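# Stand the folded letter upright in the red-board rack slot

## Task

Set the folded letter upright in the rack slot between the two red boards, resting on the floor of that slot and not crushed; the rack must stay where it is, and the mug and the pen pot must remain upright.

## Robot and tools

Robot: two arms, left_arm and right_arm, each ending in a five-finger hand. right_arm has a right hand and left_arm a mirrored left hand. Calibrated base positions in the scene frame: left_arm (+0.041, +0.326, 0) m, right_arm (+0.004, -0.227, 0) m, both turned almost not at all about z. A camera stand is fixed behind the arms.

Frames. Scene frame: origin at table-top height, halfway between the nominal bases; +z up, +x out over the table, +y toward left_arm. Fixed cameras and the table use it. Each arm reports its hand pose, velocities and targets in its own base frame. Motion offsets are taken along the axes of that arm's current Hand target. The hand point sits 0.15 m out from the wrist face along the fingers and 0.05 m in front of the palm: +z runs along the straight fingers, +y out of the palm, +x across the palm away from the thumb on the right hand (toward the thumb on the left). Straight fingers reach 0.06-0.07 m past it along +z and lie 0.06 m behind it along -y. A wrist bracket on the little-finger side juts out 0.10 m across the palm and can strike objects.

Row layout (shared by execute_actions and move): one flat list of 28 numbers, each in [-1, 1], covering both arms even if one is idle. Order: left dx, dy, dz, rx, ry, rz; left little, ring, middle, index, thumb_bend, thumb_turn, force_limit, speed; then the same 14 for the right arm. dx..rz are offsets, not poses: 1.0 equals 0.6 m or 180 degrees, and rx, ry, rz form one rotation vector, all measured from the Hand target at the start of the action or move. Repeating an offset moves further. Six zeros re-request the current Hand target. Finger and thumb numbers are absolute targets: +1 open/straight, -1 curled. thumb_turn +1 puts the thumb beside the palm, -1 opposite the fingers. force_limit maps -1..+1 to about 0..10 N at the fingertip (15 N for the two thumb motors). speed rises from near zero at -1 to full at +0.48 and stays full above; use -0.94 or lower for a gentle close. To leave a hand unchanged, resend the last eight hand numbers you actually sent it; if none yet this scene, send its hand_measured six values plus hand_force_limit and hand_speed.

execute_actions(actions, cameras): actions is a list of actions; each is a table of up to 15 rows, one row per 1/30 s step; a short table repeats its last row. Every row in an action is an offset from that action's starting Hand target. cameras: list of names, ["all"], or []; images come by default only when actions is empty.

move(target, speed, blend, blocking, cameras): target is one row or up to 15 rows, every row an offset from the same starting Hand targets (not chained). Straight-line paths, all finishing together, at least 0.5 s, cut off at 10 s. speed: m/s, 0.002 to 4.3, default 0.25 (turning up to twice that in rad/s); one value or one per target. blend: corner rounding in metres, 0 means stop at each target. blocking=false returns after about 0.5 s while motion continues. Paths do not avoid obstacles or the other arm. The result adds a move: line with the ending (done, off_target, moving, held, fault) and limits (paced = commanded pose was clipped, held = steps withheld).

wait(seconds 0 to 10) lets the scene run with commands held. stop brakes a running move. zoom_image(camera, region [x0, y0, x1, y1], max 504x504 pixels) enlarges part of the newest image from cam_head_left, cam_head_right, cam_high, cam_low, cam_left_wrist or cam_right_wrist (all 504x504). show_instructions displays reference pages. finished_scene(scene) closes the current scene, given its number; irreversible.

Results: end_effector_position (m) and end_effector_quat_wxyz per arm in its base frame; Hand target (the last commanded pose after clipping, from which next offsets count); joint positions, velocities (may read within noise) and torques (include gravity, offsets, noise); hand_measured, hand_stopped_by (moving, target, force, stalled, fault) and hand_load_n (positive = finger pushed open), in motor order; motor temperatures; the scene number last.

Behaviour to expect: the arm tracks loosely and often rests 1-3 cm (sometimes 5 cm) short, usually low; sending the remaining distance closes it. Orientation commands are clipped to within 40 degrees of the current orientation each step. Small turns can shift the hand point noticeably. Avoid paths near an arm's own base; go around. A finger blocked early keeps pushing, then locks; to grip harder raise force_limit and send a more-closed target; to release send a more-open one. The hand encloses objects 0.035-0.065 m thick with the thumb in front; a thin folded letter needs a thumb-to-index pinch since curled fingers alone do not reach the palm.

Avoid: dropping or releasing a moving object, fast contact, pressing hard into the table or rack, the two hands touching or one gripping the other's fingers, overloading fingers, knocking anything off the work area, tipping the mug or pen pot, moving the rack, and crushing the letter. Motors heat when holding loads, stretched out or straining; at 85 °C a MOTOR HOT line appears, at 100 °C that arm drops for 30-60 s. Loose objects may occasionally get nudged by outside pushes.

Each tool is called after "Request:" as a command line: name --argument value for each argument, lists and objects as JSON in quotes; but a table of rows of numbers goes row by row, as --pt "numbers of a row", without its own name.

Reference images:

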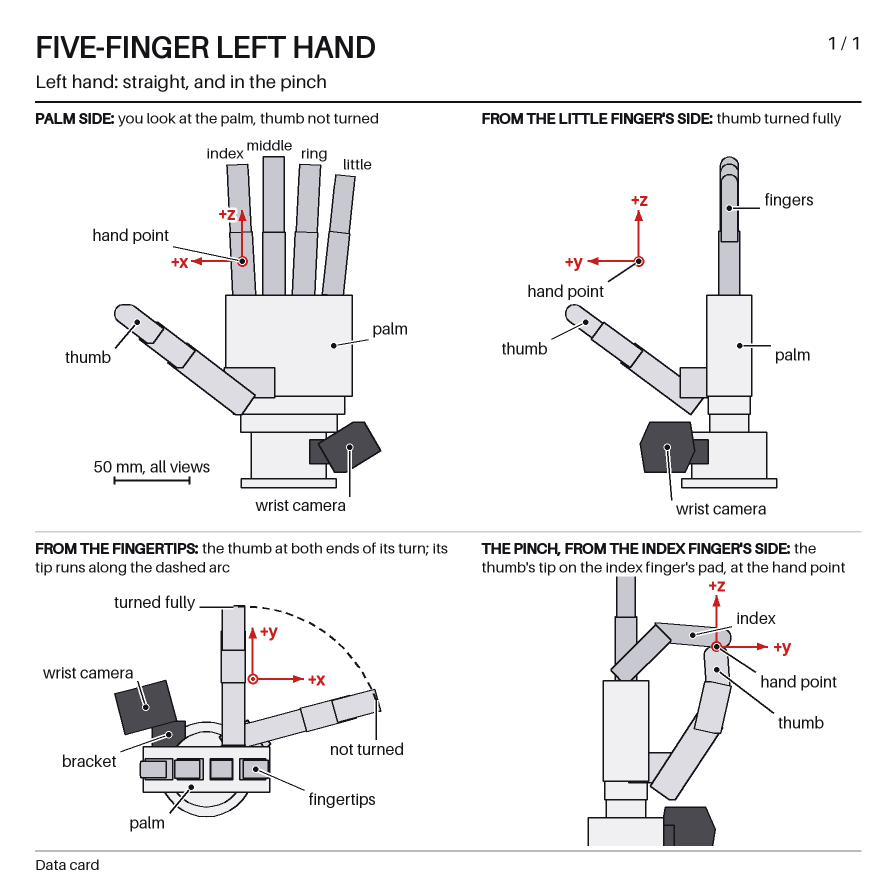

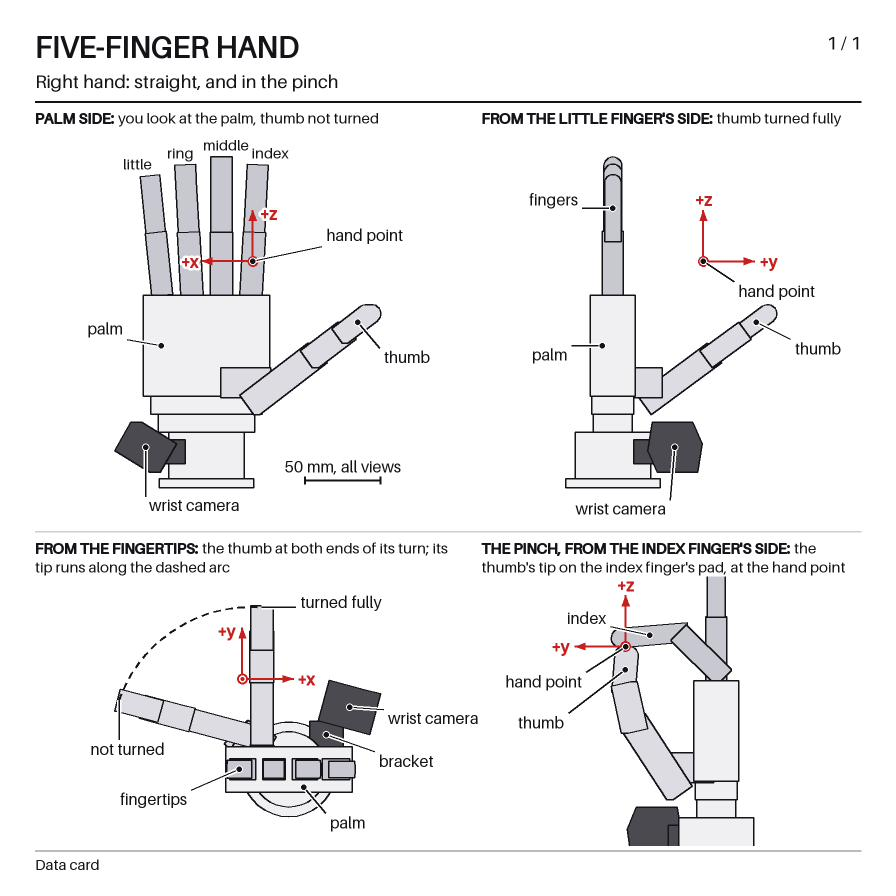

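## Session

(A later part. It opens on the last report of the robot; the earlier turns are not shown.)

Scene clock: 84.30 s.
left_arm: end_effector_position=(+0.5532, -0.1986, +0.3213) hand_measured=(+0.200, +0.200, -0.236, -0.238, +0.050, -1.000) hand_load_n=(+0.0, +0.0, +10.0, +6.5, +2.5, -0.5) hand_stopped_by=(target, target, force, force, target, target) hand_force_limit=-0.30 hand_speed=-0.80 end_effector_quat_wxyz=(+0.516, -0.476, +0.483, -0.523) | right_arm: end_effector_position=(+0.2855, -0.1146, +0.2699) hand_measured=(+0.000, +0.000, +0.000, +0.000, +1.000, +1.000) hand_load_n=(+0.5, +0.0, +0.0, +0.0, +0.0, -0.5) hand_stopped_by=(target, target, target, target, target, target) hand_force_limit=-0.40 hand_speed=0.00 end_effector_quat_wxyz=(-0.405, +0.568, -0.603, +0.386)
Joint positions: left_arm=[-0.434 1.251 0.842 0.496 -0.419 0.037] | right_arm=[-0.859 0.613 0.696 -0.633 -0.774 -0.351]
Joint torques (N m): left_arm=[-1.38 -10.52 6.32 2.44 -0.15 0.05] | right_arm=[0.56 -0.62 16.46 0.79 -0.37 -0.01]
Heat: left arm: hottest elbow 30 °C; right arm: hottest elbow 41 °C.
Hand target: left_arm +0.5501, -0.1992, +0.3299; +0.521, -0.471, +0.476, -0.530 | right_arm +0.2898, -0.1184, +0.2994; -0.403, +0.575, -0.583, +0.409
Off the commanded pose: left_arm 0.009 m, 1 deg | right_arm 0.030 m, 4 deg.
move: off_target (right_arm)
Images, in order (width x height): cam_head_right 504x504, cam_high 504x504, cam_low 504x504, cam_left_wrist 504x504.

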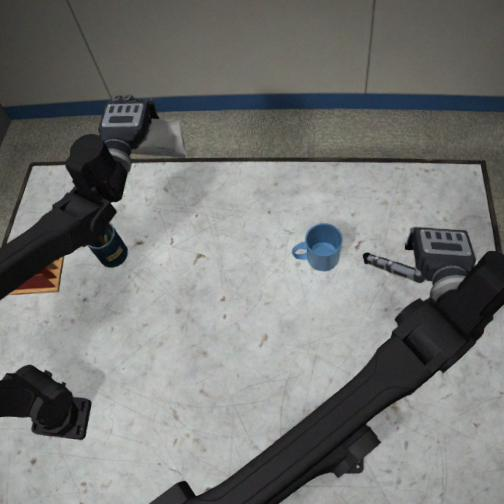

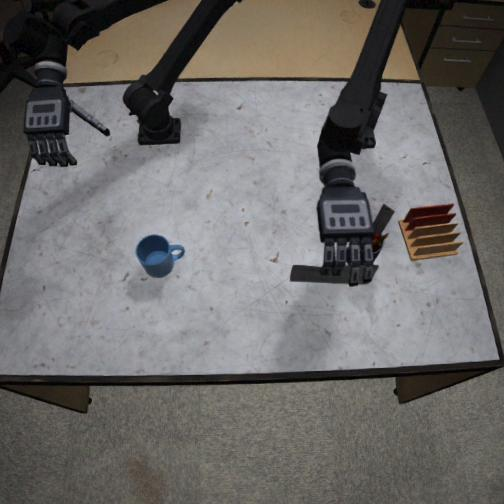

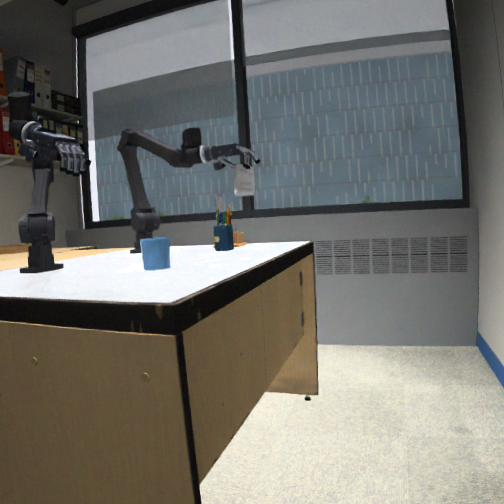

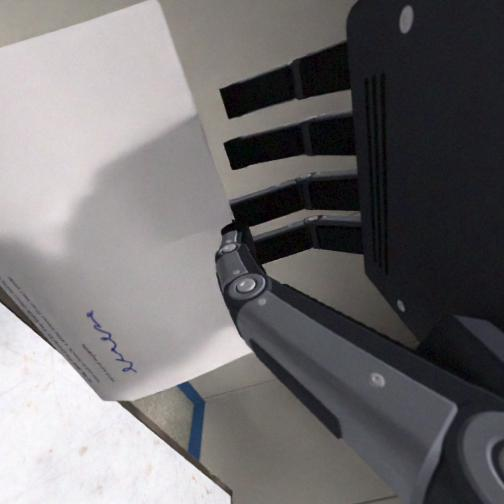

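Request:
move --pt "-0.0643 -0.1131 -0.0393 0 0 0 0.2 0.2 -0.5 -0.5 0.05 -1 -0.3 -0.8 0 0 0 0 0 0 0 0 0 0 1 1 -0.4 0" --pt "-0.4285 -0.1345 -0.2434 0 -0.016 0.0017 0.2 0.2 -0.5 -0.5 0.05 -1 -0.3 -0.8 0 0 0 0 0 0 0 0 0 0 1 1 -0.4 0" --pt "-0.5261 -0.1521 -0.4105 0 -0.032 0.0034 0.2 0.2 -0.5 -0.5 0.05 -1 -0.3 -0.8 0 0 0 0 0 0 0 0 0 0 1 1 -0.4 0" --speed '[0.15,0.15,0.12]' --blend '[0.03,0.03,0]' --cameras '["cam_high","cam_low","cam_head_right","cam_left_wrist"]'

Request:
zoom_image --camera "cam_low" --region '[190, 135, 290, 265]'

Request:
zoom_image --camera "cam_high" --region '[330, 150, 480, 300]'

Scene clock: 88.73 s.
left_arm: end_effector_position=(+0.3008, +0.1224, +0.3968) hand_measured=(+0.200, +0.200, -0.236, -0.238, +0.050, -1.000) hand_load_n=(+0.0, +0.0, +10.5, +6.5, +2.5, -0.5) hand_stopped_by=(target, target, force, force, target, target) hand_force_limit=-0.30 hand_speed=-0.80 end_effector_quat_wxyz=(+0.551, -0.493, +0.453, -0.500) | right_arm: end_effector_position=(+0.2855, -0.1146, +0.2699) hand_measured=(+0.000, +0.000, +0.000, +0.000, +1.000, +1.000) hand_load_n=(+0.0, +0.0, +0.0, +0.0, +0.0, +0.0) hand_stopped_by=(target, target, target, target, target, target) hand_force_limit=-0.40 hand_speed=0.00 end_effector_quat_wxyz=(-0.405, +0.568, -0.603, +0.386)
Joint positions: left_arm=[0.938 0.478 0.635 0.001 0.841 -0.112] | right_arm=[-0.859 0.613 0.696 -0.633 -0.774 -0.351]
Joint torques (N m): left_arm=[-0.91 0.91 6.5 1.52 0.01 -0.05] | right_arm=[0.44 -0.56 16.51 0.81 -0.37 -0.01]
Heat: left arm: hottest elbow 30 °C; right arm: hottest elbow 42 °C.
Hand target: left_arm +0.3002, +0.1203, +0.3943; +0.547, -0.494, +0.452, -0.503 | right_arm +0.2898, -0.1184, +0.2994; -0.403, +0.575, -0.583, +0.409
Off the commanded pose: left_arm 0.003 m, 1 deg | right_arm 0.030 m, 4 deg.
move: off_target (right_arm)
Images, in order (width x height): cam_head_right 504x504, cam_high 504x504, cam_low 504x504, cam_left_wrist 504x504.

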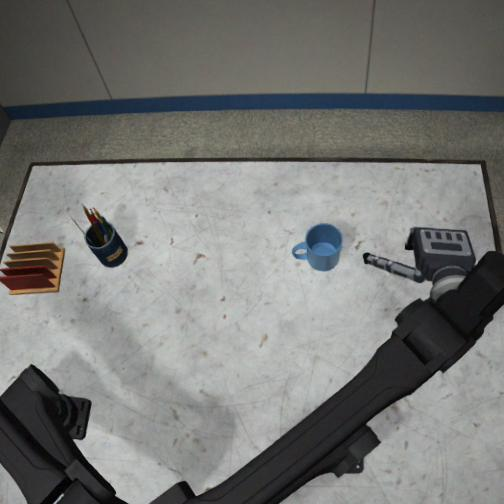

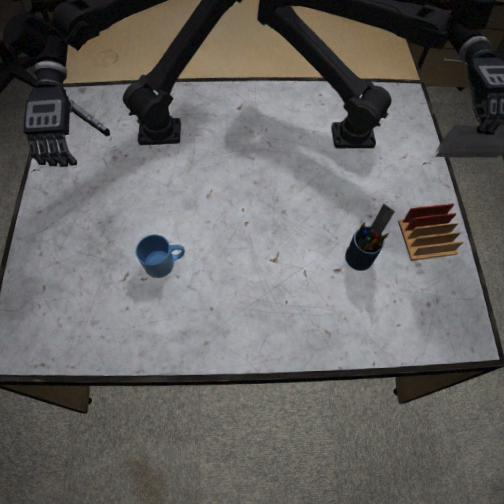

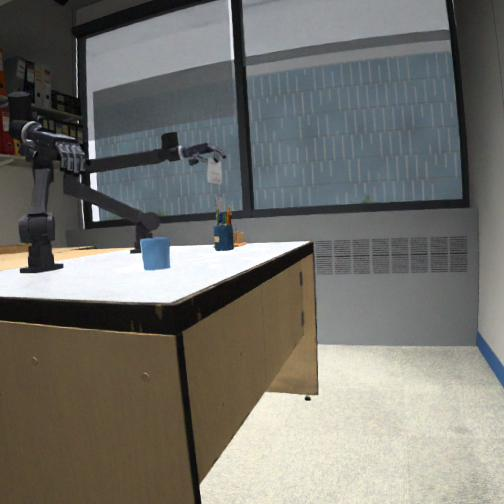

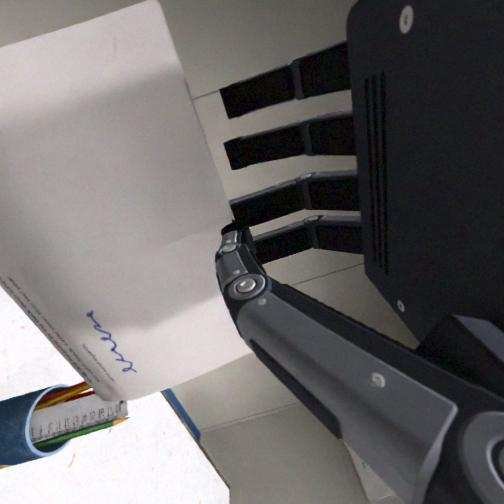

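Scaled by 3.877 from the camera's 504x504 image, which has a finer 720x720 frame.

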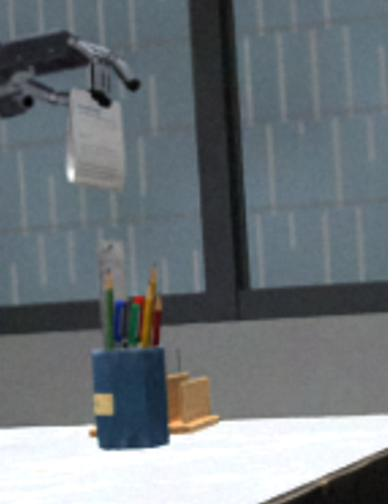

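Scaled by 3.360 from the camera's 504x504 image, which has a finer 720x720 frame.

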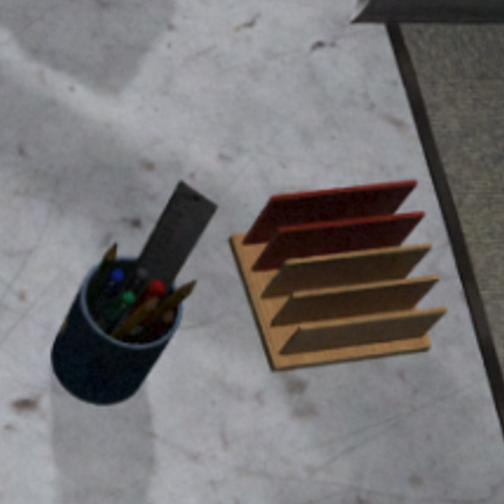

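Request:
move --target '[-0.008,0.2407,-0.0213,0,0,0,0.2,0.2,-0.5,-0.5,0.05,-1,-0.3,-0.8,0,0,0,0,0,0,0,0,0,0,1,1,-0.4,0]' --speed 0.12 --cameras '["cam_high","cam_low","cam_head_right","cam_left_wrist"]'

Request:
zoom_image --camera "cam_low" --region '[190, 165, 270, 265]'

Request:
zoom_image --camera "cam_high" --region '[380, 130, 504, 280]'

Request:
zoom_image --camera "cam_head_right" --region '[0, 190, 130, 320]'

Scene clock: 90.77 s.
left_arm: end_effector_position=(+0.3026, +0.1239, +0.2485) hand_measured=(+0.200, +0.200, -0.236, -0.238, +0.050, -1.000) hand_load_n=(+0.0, +0.0, +10.5, +6.5, +2.5, -0.5) hand_stopped_by=(target, target, force, force, target, target) hand_force_limit=-0.30 hand_speed=-0.80 end_effector_quat_wxyz=(+0.544, -0.496, +0.453, -0.502) | right_arm: end_effector_position=(+0.2855, -0.1146, +0.2699) hand_measured=(+0.000, +0.000, +0.000, +0.000, +1.000, +1.000) hand_load_n=(+0.0, +0.0, +0.0, +0.0, +0.0, -0.5) hand_stopped_by=(target, target, target, target, target, target) hand_force_limit=-0.40 hand_speed=0.00 end_effector_quat_wxyz=(-0.405, +0.568, -0.603, +0.386)
Joint positions: left_arm=[0.938 0.531 0.261 0.415 0.847 -0.114] | right_arm=[-0.859 0.613 0.696 -0.633 -0.774 -0.351]
Joint torques (N m): left_arm=[-0.44 1.14 6.61 2.22 0.01 -0.08] | right_arm=[0.44 -0.62 16.49 0.83 -0.37 -0.01]
Heat: left arm: hottest elbow 30 °C; right arm: hottest elbow 42 °C.
Hand target: left_arm +0.3021, +0.1250, +0.2494; +0.547, -0.494, +0.452, -0.503 | right_arm +0.2898, -0.1184, +0.2994; -0.403, +0.575, -0.583, +0.409
Off the commanded pose: left_arm 0.002 m, 0 deg | right_arm 0.030 m, 4 deg.
move: off_target (right_arm)
Images, in order (width x height): cam_head_right 504x504, cam_high 504x504, cam_low 504x504, cam_left_wrist 504x504.

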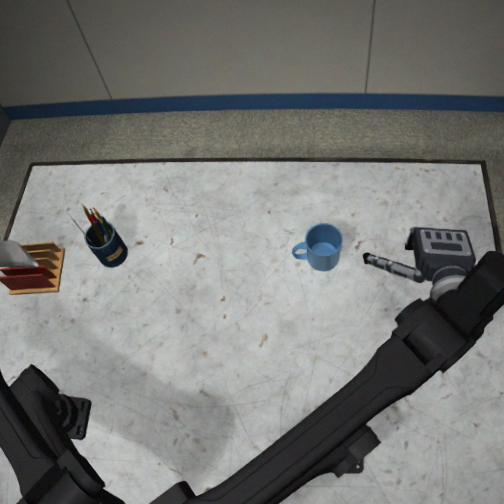

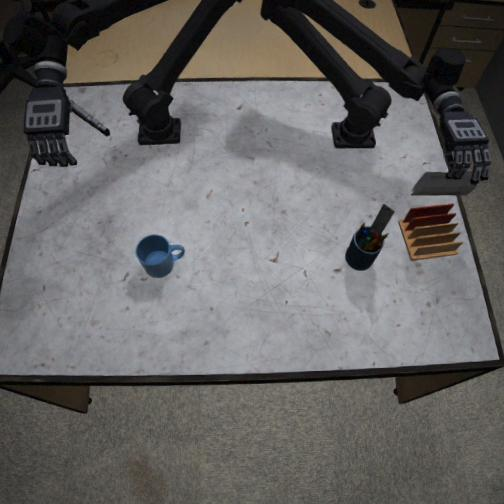

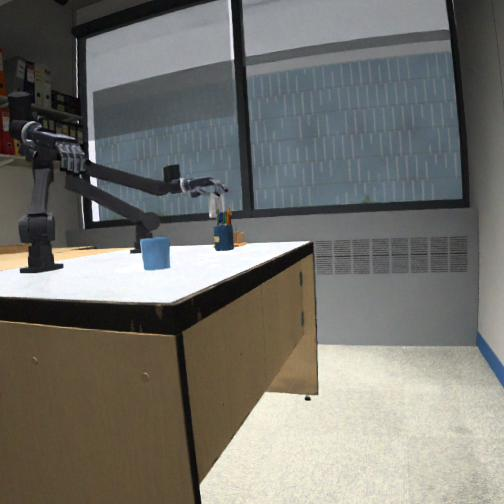

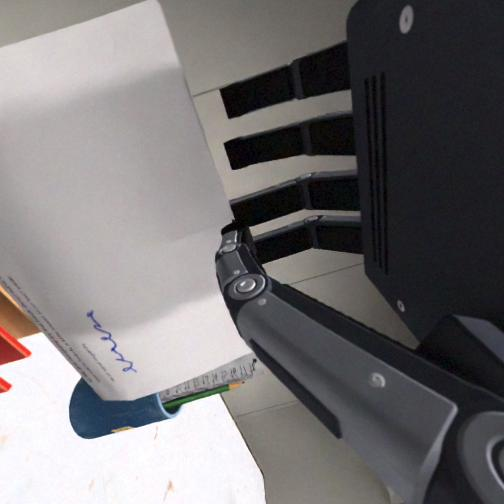

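Scaled by 5.040 from the camera's 504x504 image, which has a finer 720x720 frame.

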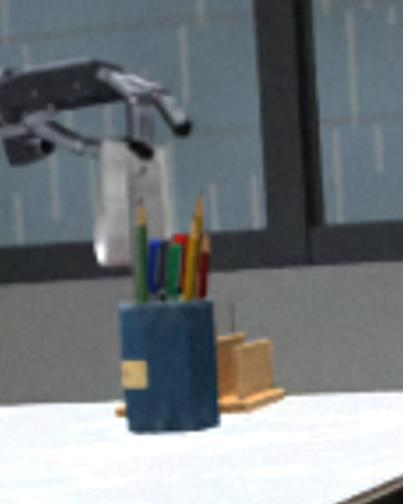

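Scaled by 3.360 from the camera's 504x504 image, which has a finer 720x720 frame.

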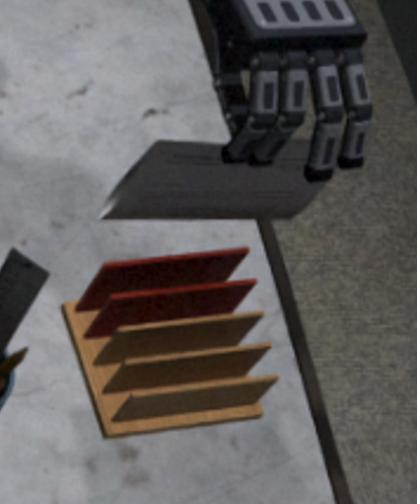

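Scaled by 3.877 from the camera's 504x504 image, which has a finer 720x720 frame.

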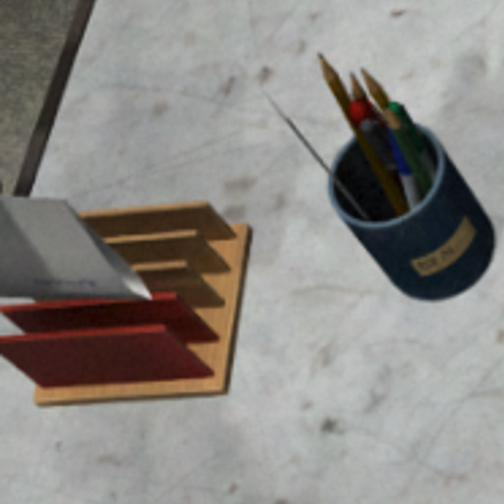

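Request:
zoom_image --camera "cam_high" --region '[400, 150, 490, 240]'

Request:
zoom_image --camera "cam_head_right" --region '[0, 220, 80, 300]'

Scaled by 5.600 from the camera's 504x504 image, which has a finer 720x720 frame.

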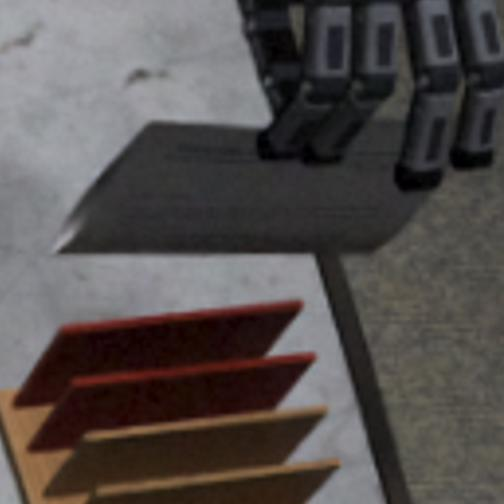

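Scaled by 6.300 from the camera's 504x504 image, which has a finer 720x720 frame.

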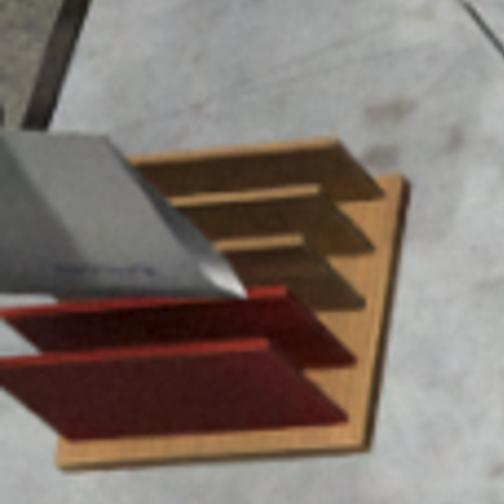

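Request:
move --target '[0,0,0,0,-0.0315,0.0033,0.2,0.2,-0.5,-0.5,0.05,-1,-0.3,-0.8,0,0,0,0,0,0,0,0,0,0,1,1,-0.4,0]' --speed 0.12 --cameras '["cam_high","cam_low","cam_head_right","cam_head_left"]'

Request:
zoom_image --camera "cam_high" --region '[405, 170, 480, 245]'

Request:
zoom_image --camera "cam_head_right" --region '[0, 220, 80, 300]'

Scene clock: 93.00 s.
left_arm: end_effector_position=(+0.3023, +0.1264, +0.2536) hand_measured=(+0.200, +0.200, -0.236, -0.238, +0.050, -1.000) hand_load_n=(+0.0, +0.0, +10.5, +6.5, +2.5, -0.5) hand_stopped_by=(target, target, force, force, target, target) hand_force_limit=-0.30 hand_speed=-0.80 end_effector_quat_wxyz=(+0.573, -0.514, +0.425, -0.476) | right_arm: end_effector_position=(+0.2855, -0.1146, +0.2699) hand_measured=(+0.000, +0.000, +0.000, +0.000, +1.000, +1.000) hand_load_n=(+0.0, +0.0, +0.0, +0.0, +0.0, +0.0) hand_stopped_by=(target, target, target, target, target, target) hand_force_limit=-0.40 hand_speed=0.00 end_effector_quat_wxyz=(-0.405, +0.568, -0.603, +0.386)
Joint positions: left_arm=[0.876 0.437 0.25 0.33 0.684 -0.094] | right_arm=[-0.859 0.613 0.696 -0.633 -0.774 -0.351]
Joint torques (N m): left_arm=[-1.44 1.32 6.68 1.31 -0.25 0.08] | right_arm=[0.5 -0.62 16.47 0.8 -0.36 0]
Heat: left arm: hottest elbow 30 °C; right arm: hottest elbow 43 °C.
Hand target: left_arm +0.3021, +0.1250, +0.2496; +0.571, -0.516, +0.427, -0.475 | right_arm +0.2898, -0.1184, +0.2994; -0.403, +0.575, -0.583, +0.409
Off the commanded pose: left_arm 0.004 m, 0 deg | right_arm 0.030 m, 4 deg.
move: off_target (right_arm)
Images, in order (width x height): cam_head_left 504x504, cam_head_right 504x504, cam_high 504x504, cam_low 504x504.

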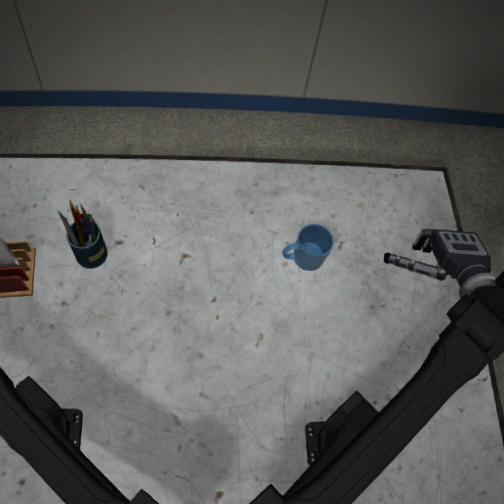

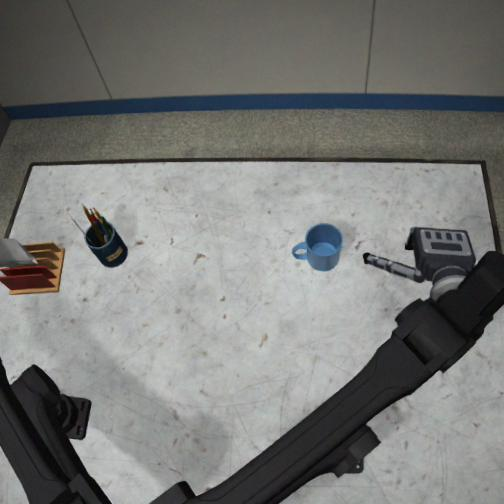

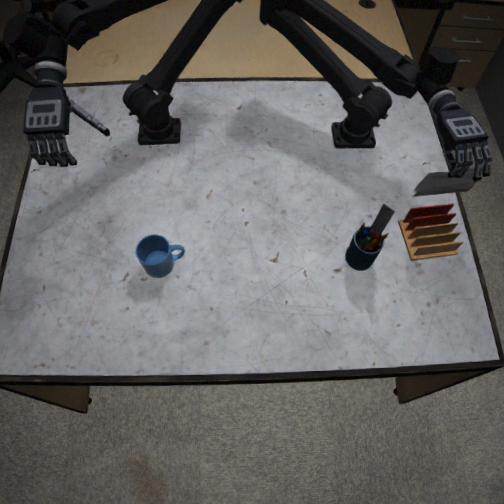

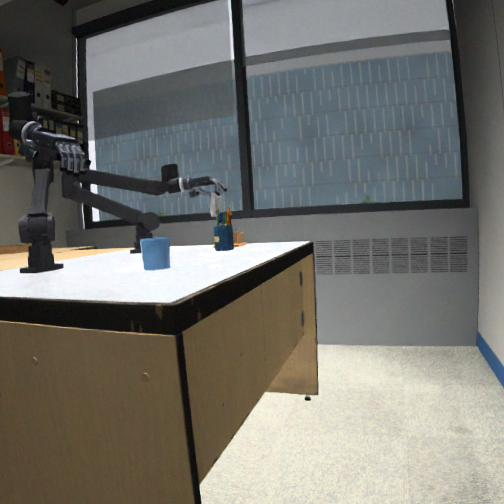

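Scaled by 6.720 from the camera's 504x504 image, which has a finer 720x720 frame.

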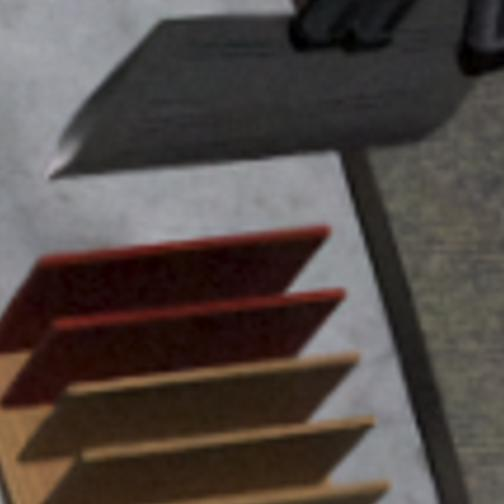

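Scaled by 6.300 from the camera's 504x504 image, which has a finer 720x720 frame.

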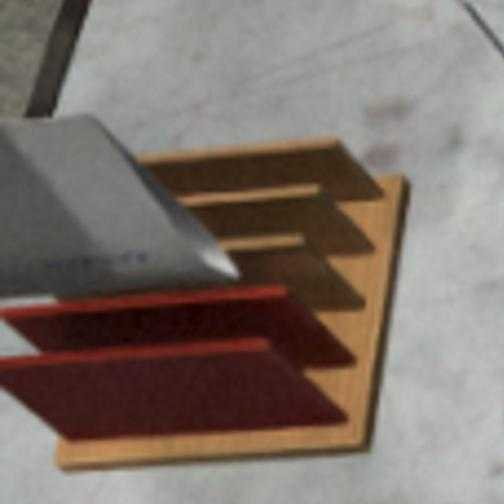

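Request:
move --target '[0.002,0.0913,-0.0082,0,0,0,0.2,0.2,-0.5,-0.5,0.05,-1,-0.3,-0.8,0,0,0,0,0,0,0,0,0,0,1,1,-0.4,0]' --speed 0.1 --cameras '["cam_high","cam_low","cam_head_right","cam_left_wrist"]'

Request:
zoom_image --camera "cam_high" --region '[405, 180, 480, 255]'

Request:
zoom_image --camera "cam_head_right" --region '[0, 220, 80, 300]'

Request:
zoom_image --camera "cam_low" --region '[190, 185, 260, 255]'

Scene clock: 94.73 s.
left_arm: end_effector_position=(+0.3023, +0.1252, +0.1942) hand_measured=(+0.200, +0.200, -0.236, -0.238, +0.050, -1.000) hand_load_n=(+0.0, +0.0, +10.5, +6.5, +2.5, -0.5) hand_stopped_by=(target, target, force, force, target, target) hand_force_limit=-0.30 hand_speed=-0.80 end_effector_quat_wxyz=(+0.568, -0.522, +0.425, -0.474) | right_arm: end_effector_position=(+0.2855, -0.1146, +0.2699) hand_measured=(+0.000, +0.000, +0.000, +0.000, +1.000, +1.000) hand_load_n=(+0.0, +0.0, +0.0, +0.0, +0.0, -0.5) hand_stopped_by=(target, target, target, target, target, target) hand_force_limit=-0.40 hand_speed=0.00 end_effector_quat_wxyz=(-0.405, +0.568, -0.603, +0.386)
Joint positions: left_arm=[0.867 0.554 0.118 0.557 0.672 -0.088] | right_arm=[-0.859 0.613 0.696 -0.633 -0.774 -0.351]
Joint torques (N m): left_arm=[-1.44 1.67 6.22 2.4 -0.17 0.04] | right_arm=[0.62 -0.62 16.49 0.8 -0.37 -0.01]
Heat: left arm: hottest elbow 30 °C; right arm: hottest elbow 43 °C.
Hand target: left_arm +0.3031, +0.1238, +0.1945; +0.571, -0.516, +0.427, -0.475 | right_arm +0.2898, -0.1184, +0.2994; -0.403, +0.575, -0.583, +0.409
Off the commanded pose: left_arm 0.002 m, 1 deg | right_arm 0.030 m, 4 deg.
move: off_target (right_arm)
Images, in order (width x height): cam_head_right 504x504, cam_high 504x504, cam_low 504x504, cam_left_wrist 504x504.

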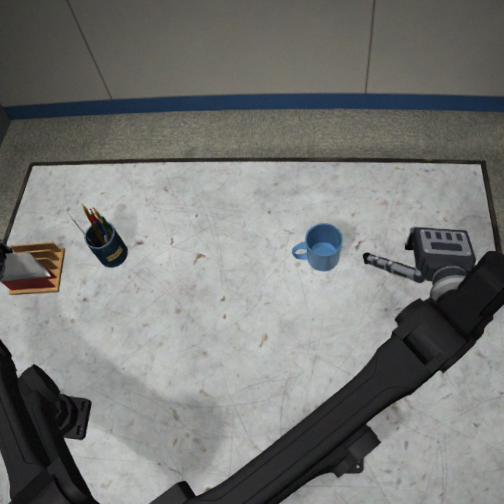

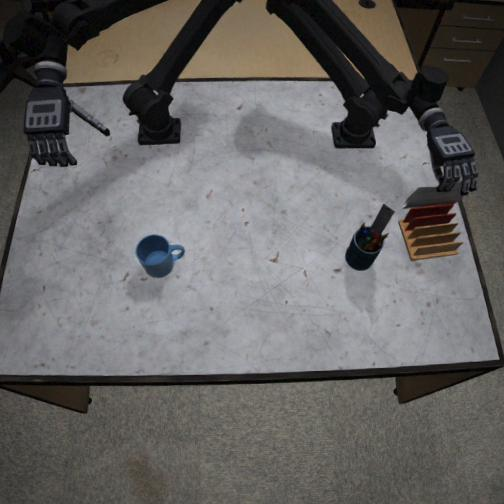

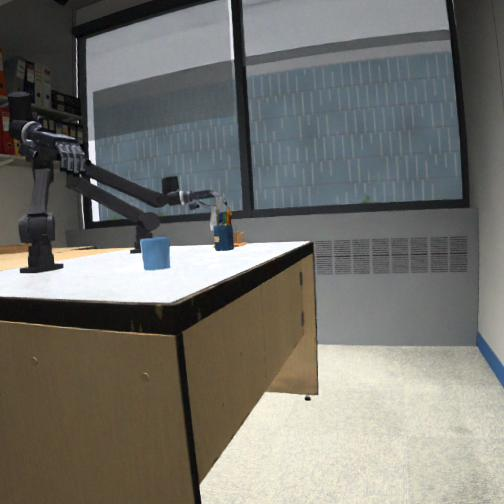

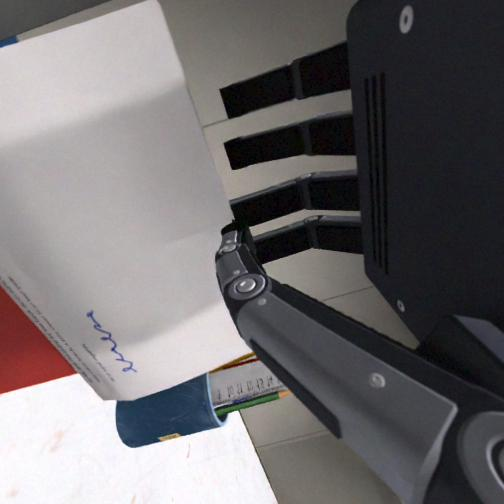

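Scaled by 6.720 from the camera's 504x504 image, which has a finer 720x720 frame.

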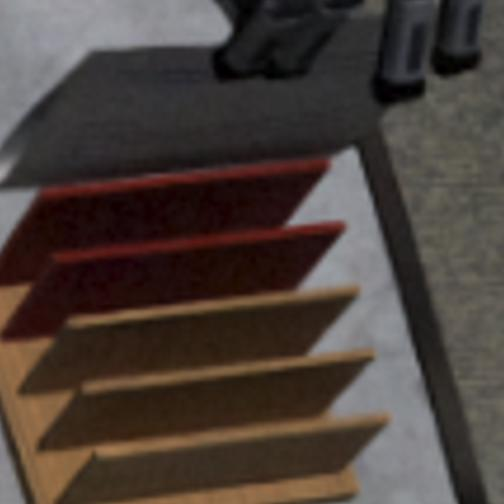

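Scaled by 6.300 from the camera's 504x504 image, which has a finer 720x720 frame.

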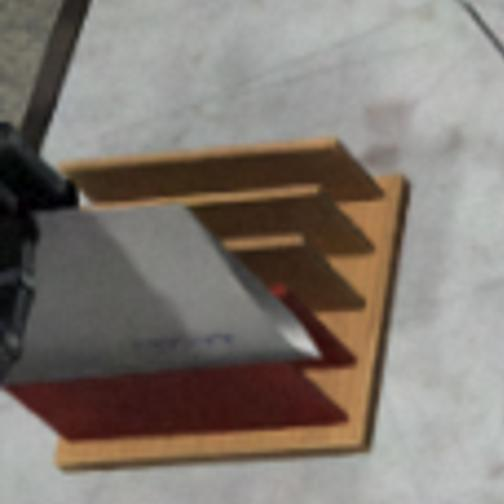

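Scaled by 7.200 from the camera's 504x504 image, which has a finer 720x720 frame.

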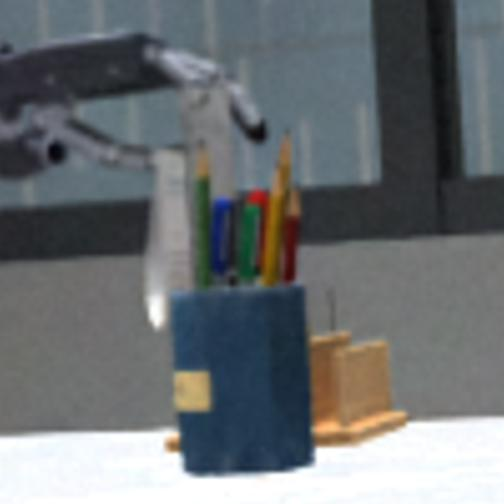

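Request:
move --pt "0 -0.0663 0.007 0 0 0 0.2 0.2 -0.5 -0.5 0.05 -1 -0.3 -0.8 0 0 0 0 0 0 0 0 0 0 1 1 -0.4 0" --pt "0.0009 -0.0644 0.0254 0.0222 0 0.0111 0.2 0.2 -0.5 -0.5 0.05 -1 -0.3 -0.8 0 0 0 0 0 0 0 0 0 0 1 1 -0.4 0" --speed 0.1 --cameras '["cam_high","cam_low","cam_head_right"]'

Request:
zoom_image --camera "cam_high" --region '[405, 180, 480, 255]'

Request:
zoom_image --camera "cam_head_right" --region '[0, 220, 80, 300]'

Request:
zoom_image --camera "cam_low" --region '[190, 185, 260, 255]'

Scene clock: 97.90 s.
left_arm: end_effector_position=(+0.3095, +0.1233, +0.2171) hand_measured=(+0.200, +0.200, -0.236, -0.238, +0.050, -1.000) hand_load_n=(+0.0, +0.0, +10.5, +6.5, +3.0, -0.5) hand_stopped_by=(target, target, force, force, target, target) hand_force_limit=-0.30 hand_speed=-0.80 end_effector_quat_wxyz=(+0.586, -0.503, +0.421, -0.476) | right_arm: end_effector_position=(+0.2855, -0.1146, +0.2699) hand_measured=(+0.000, +0.000, +0.000, +0.000, +1.000, +1.000) hand_load_n=(+0.0, +0.0, +0.0, +0.0, +0.0, +0.0) hand_stopped_by=(target, target, target, target, target, target) hand_force_limit=-0.40 hand_speed=0.00 end_effector_quat_wxyz=(-0.405, +0.568, -0.603, +0.386)
Joint positions: left_arm=[0.824 0.53 0.145 0.56 0.625 -0.088] | right_arm=[-0.859 0.613 0.696 -0.633 -0.774 -0.351]
Joint torques (N m): left_arm=[-1.49 1.67 8.36 2.29 -0.26 -0.07] | right_arm=[0.5 -0.56 16.49 0.83 -0.37 0]
Heat: left arm: hottest elbow 30 °C; right arm: hottest elbow 43 °C.
Hand target: left_arm +0.3142, +0.1254, +0.2344; +0.597, -0.488, +0.419, -0.479 | right_arm +0.2898, -0.1184, +0.2994; -0.403, +0.575, -0.583, +0.409
Off the commanded pose: left_arm 0.018 m, 2 deg | right_arm 0.030 m, 4 deg.
move: off_target (left_arm, right_arm)
Images, in order (width x height): cam_head_right 504x504, cam_high 504x504, cam_low 504x504.

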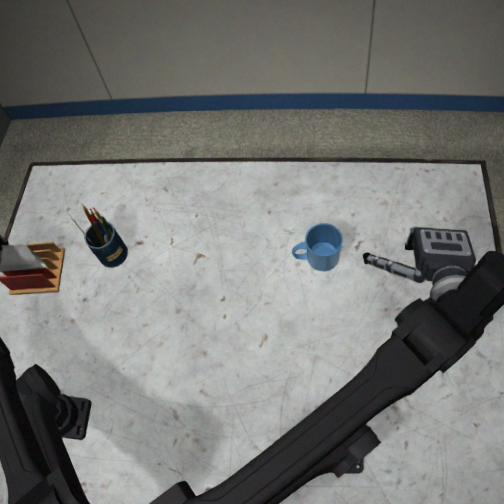

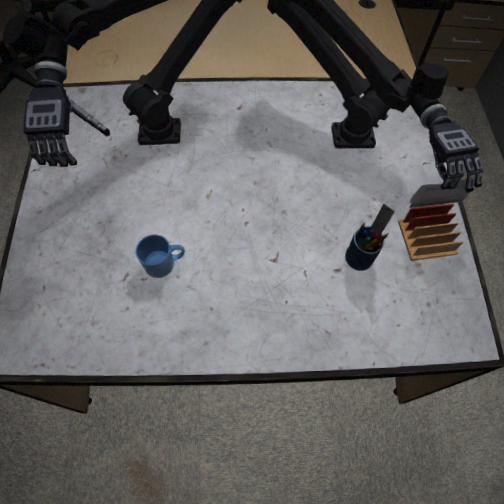

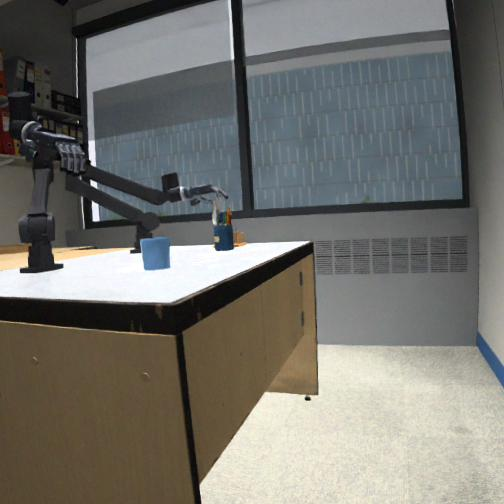

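Scaled by 6.720 from the camera's 504x504 image, which has a finer 720x720 frame.

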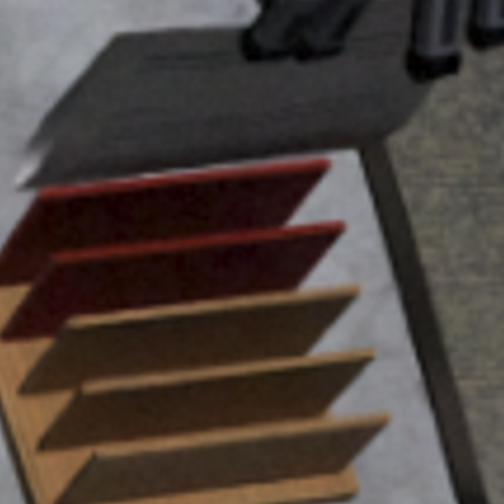

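Scaled by 6.300 from the camera's 504x504 image, which has a finer 720x720 frame.

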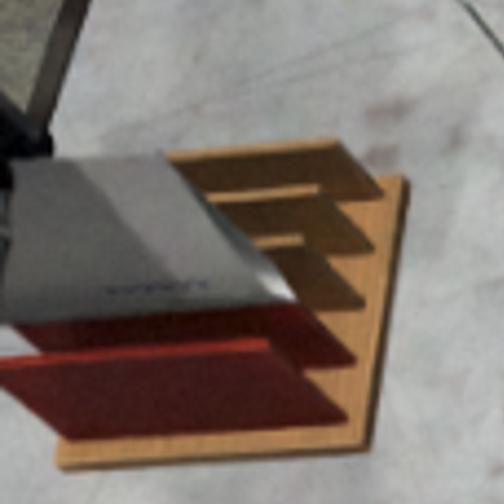

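Scaled by 7.200 from the camera's 504x504 image, which has a finer 720x720 frame.

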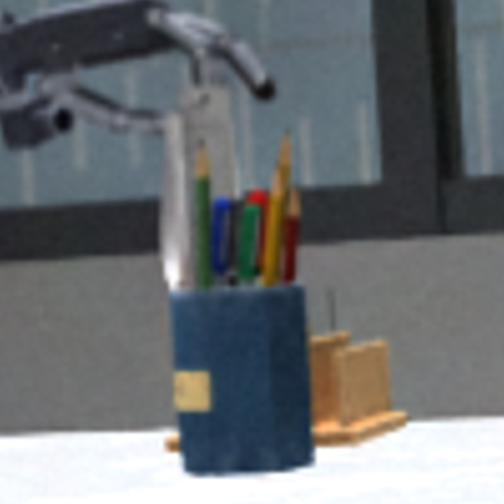

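Request:
move --target '[0.0022,0.0561,-0.012,0,0,0,0.2,0.2,-0.5,-0.5,0.05,-1,-0.3,-0.8,0,0,0,0,0,0,0,0,0,0,1,1,-0.4,0]' --speed 0.1 --cameras '["cam_high","cam_head_right"]'

Request:
zoom_image --camera "cam_high" --region '[405, 180, 480, 255]'

Request:
zoom_image --camera "cam_head_right" --region '[0, 220, 80, 300]'

Scene clock: 99.67 s.
left_arm: end_effector_position=(+0.3126, +0.1269, +0.1991) hand_measured=(+0.200, +0.200, -0.236, -0.238, +0.050, -1.000) hand_load_n=(+0.0, +0.0, +10.5, +6.5, +2.5, -0.5) hand_stopped_by=(target, target, force, force, target, target) hand_force_limit=-0.30 hand_speed=-0.80 end_effector_quat_wxyz=(+0.595, -0.492, +0.420, -0.476) | right_arm: end_effector_position=(+0.2855, -0.1146, +0.2699) hand_measured=(+0.000, +0.000, +0.000, +0.000, +1.000, +1.000) hand_load_n=(+0.0, +0.0, +0.0, +0.0, +0.0, -0.5) hand_stopped_by=(target, target, target, target, target, target) hand_force_limit=-0.40 hand_speed=0.00 end_effector_quat_wxyz=(-0.405, +0.568, -0.603, +0.386)
Joint positions: left_arm=[0.824 0.66 0.098 0.764 0.624 -0.088] | right_arm=[-0.859 0.613 0.696 -0.633 -0.774 -0.351]
Joint torques (N m): left_arm=[-1.38 0.97 5.78 2.32 -0.17 -0.05] | right_arm=[0.44 -0.56 16.49 0.81 -0.37 -0.01]
Heat: left arm: hottest elbow 30 °C; right arm: hottest elbow 43 °C.
Hand target: left_arm +0.3129, +0.1249, +0.2000; +0.597, -0.488, +0.419, -0.479 | right_arm +0.2898, -0.1184, +0.2994; -0.403, +0.575, -0.583, +0.409
Off the commanded pose: left_arm 0.002 m, 1 deg | right_arm 0.030 m, 4 deg.
move: off_target (right_arm)
Images, in order (width x height): cam_head_right 504x504, cam_high 504x504.

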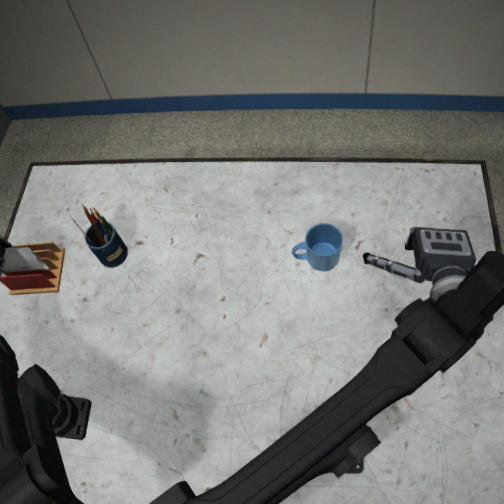

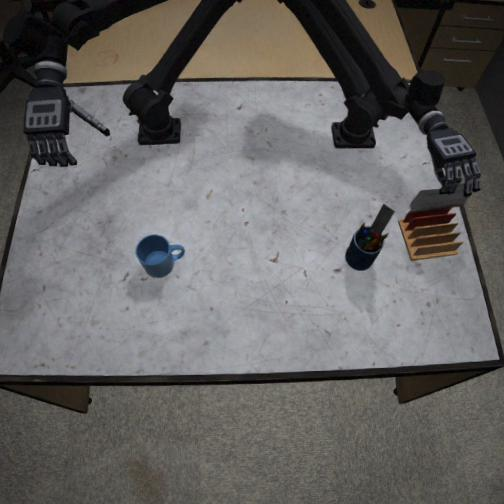

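Scaled by 6.720 from the camera's 504x504 image, which has a finer 720x720 frame.

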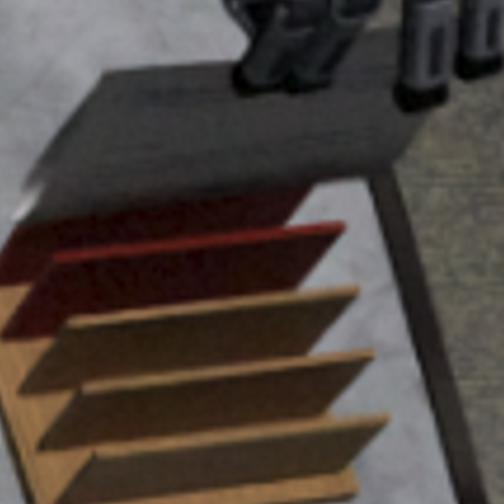

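Scaled by 6.300 from the camera's 504x504 image, which has a finer 720x720 frame.

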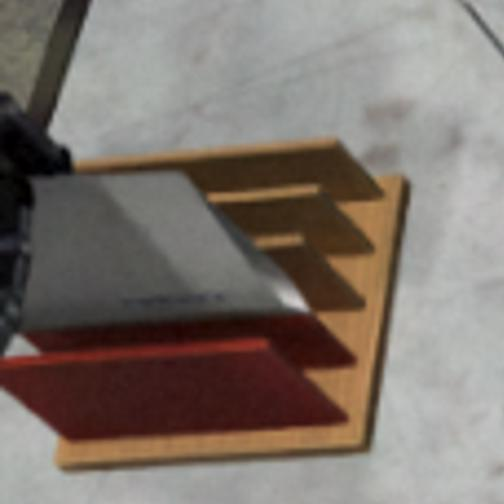

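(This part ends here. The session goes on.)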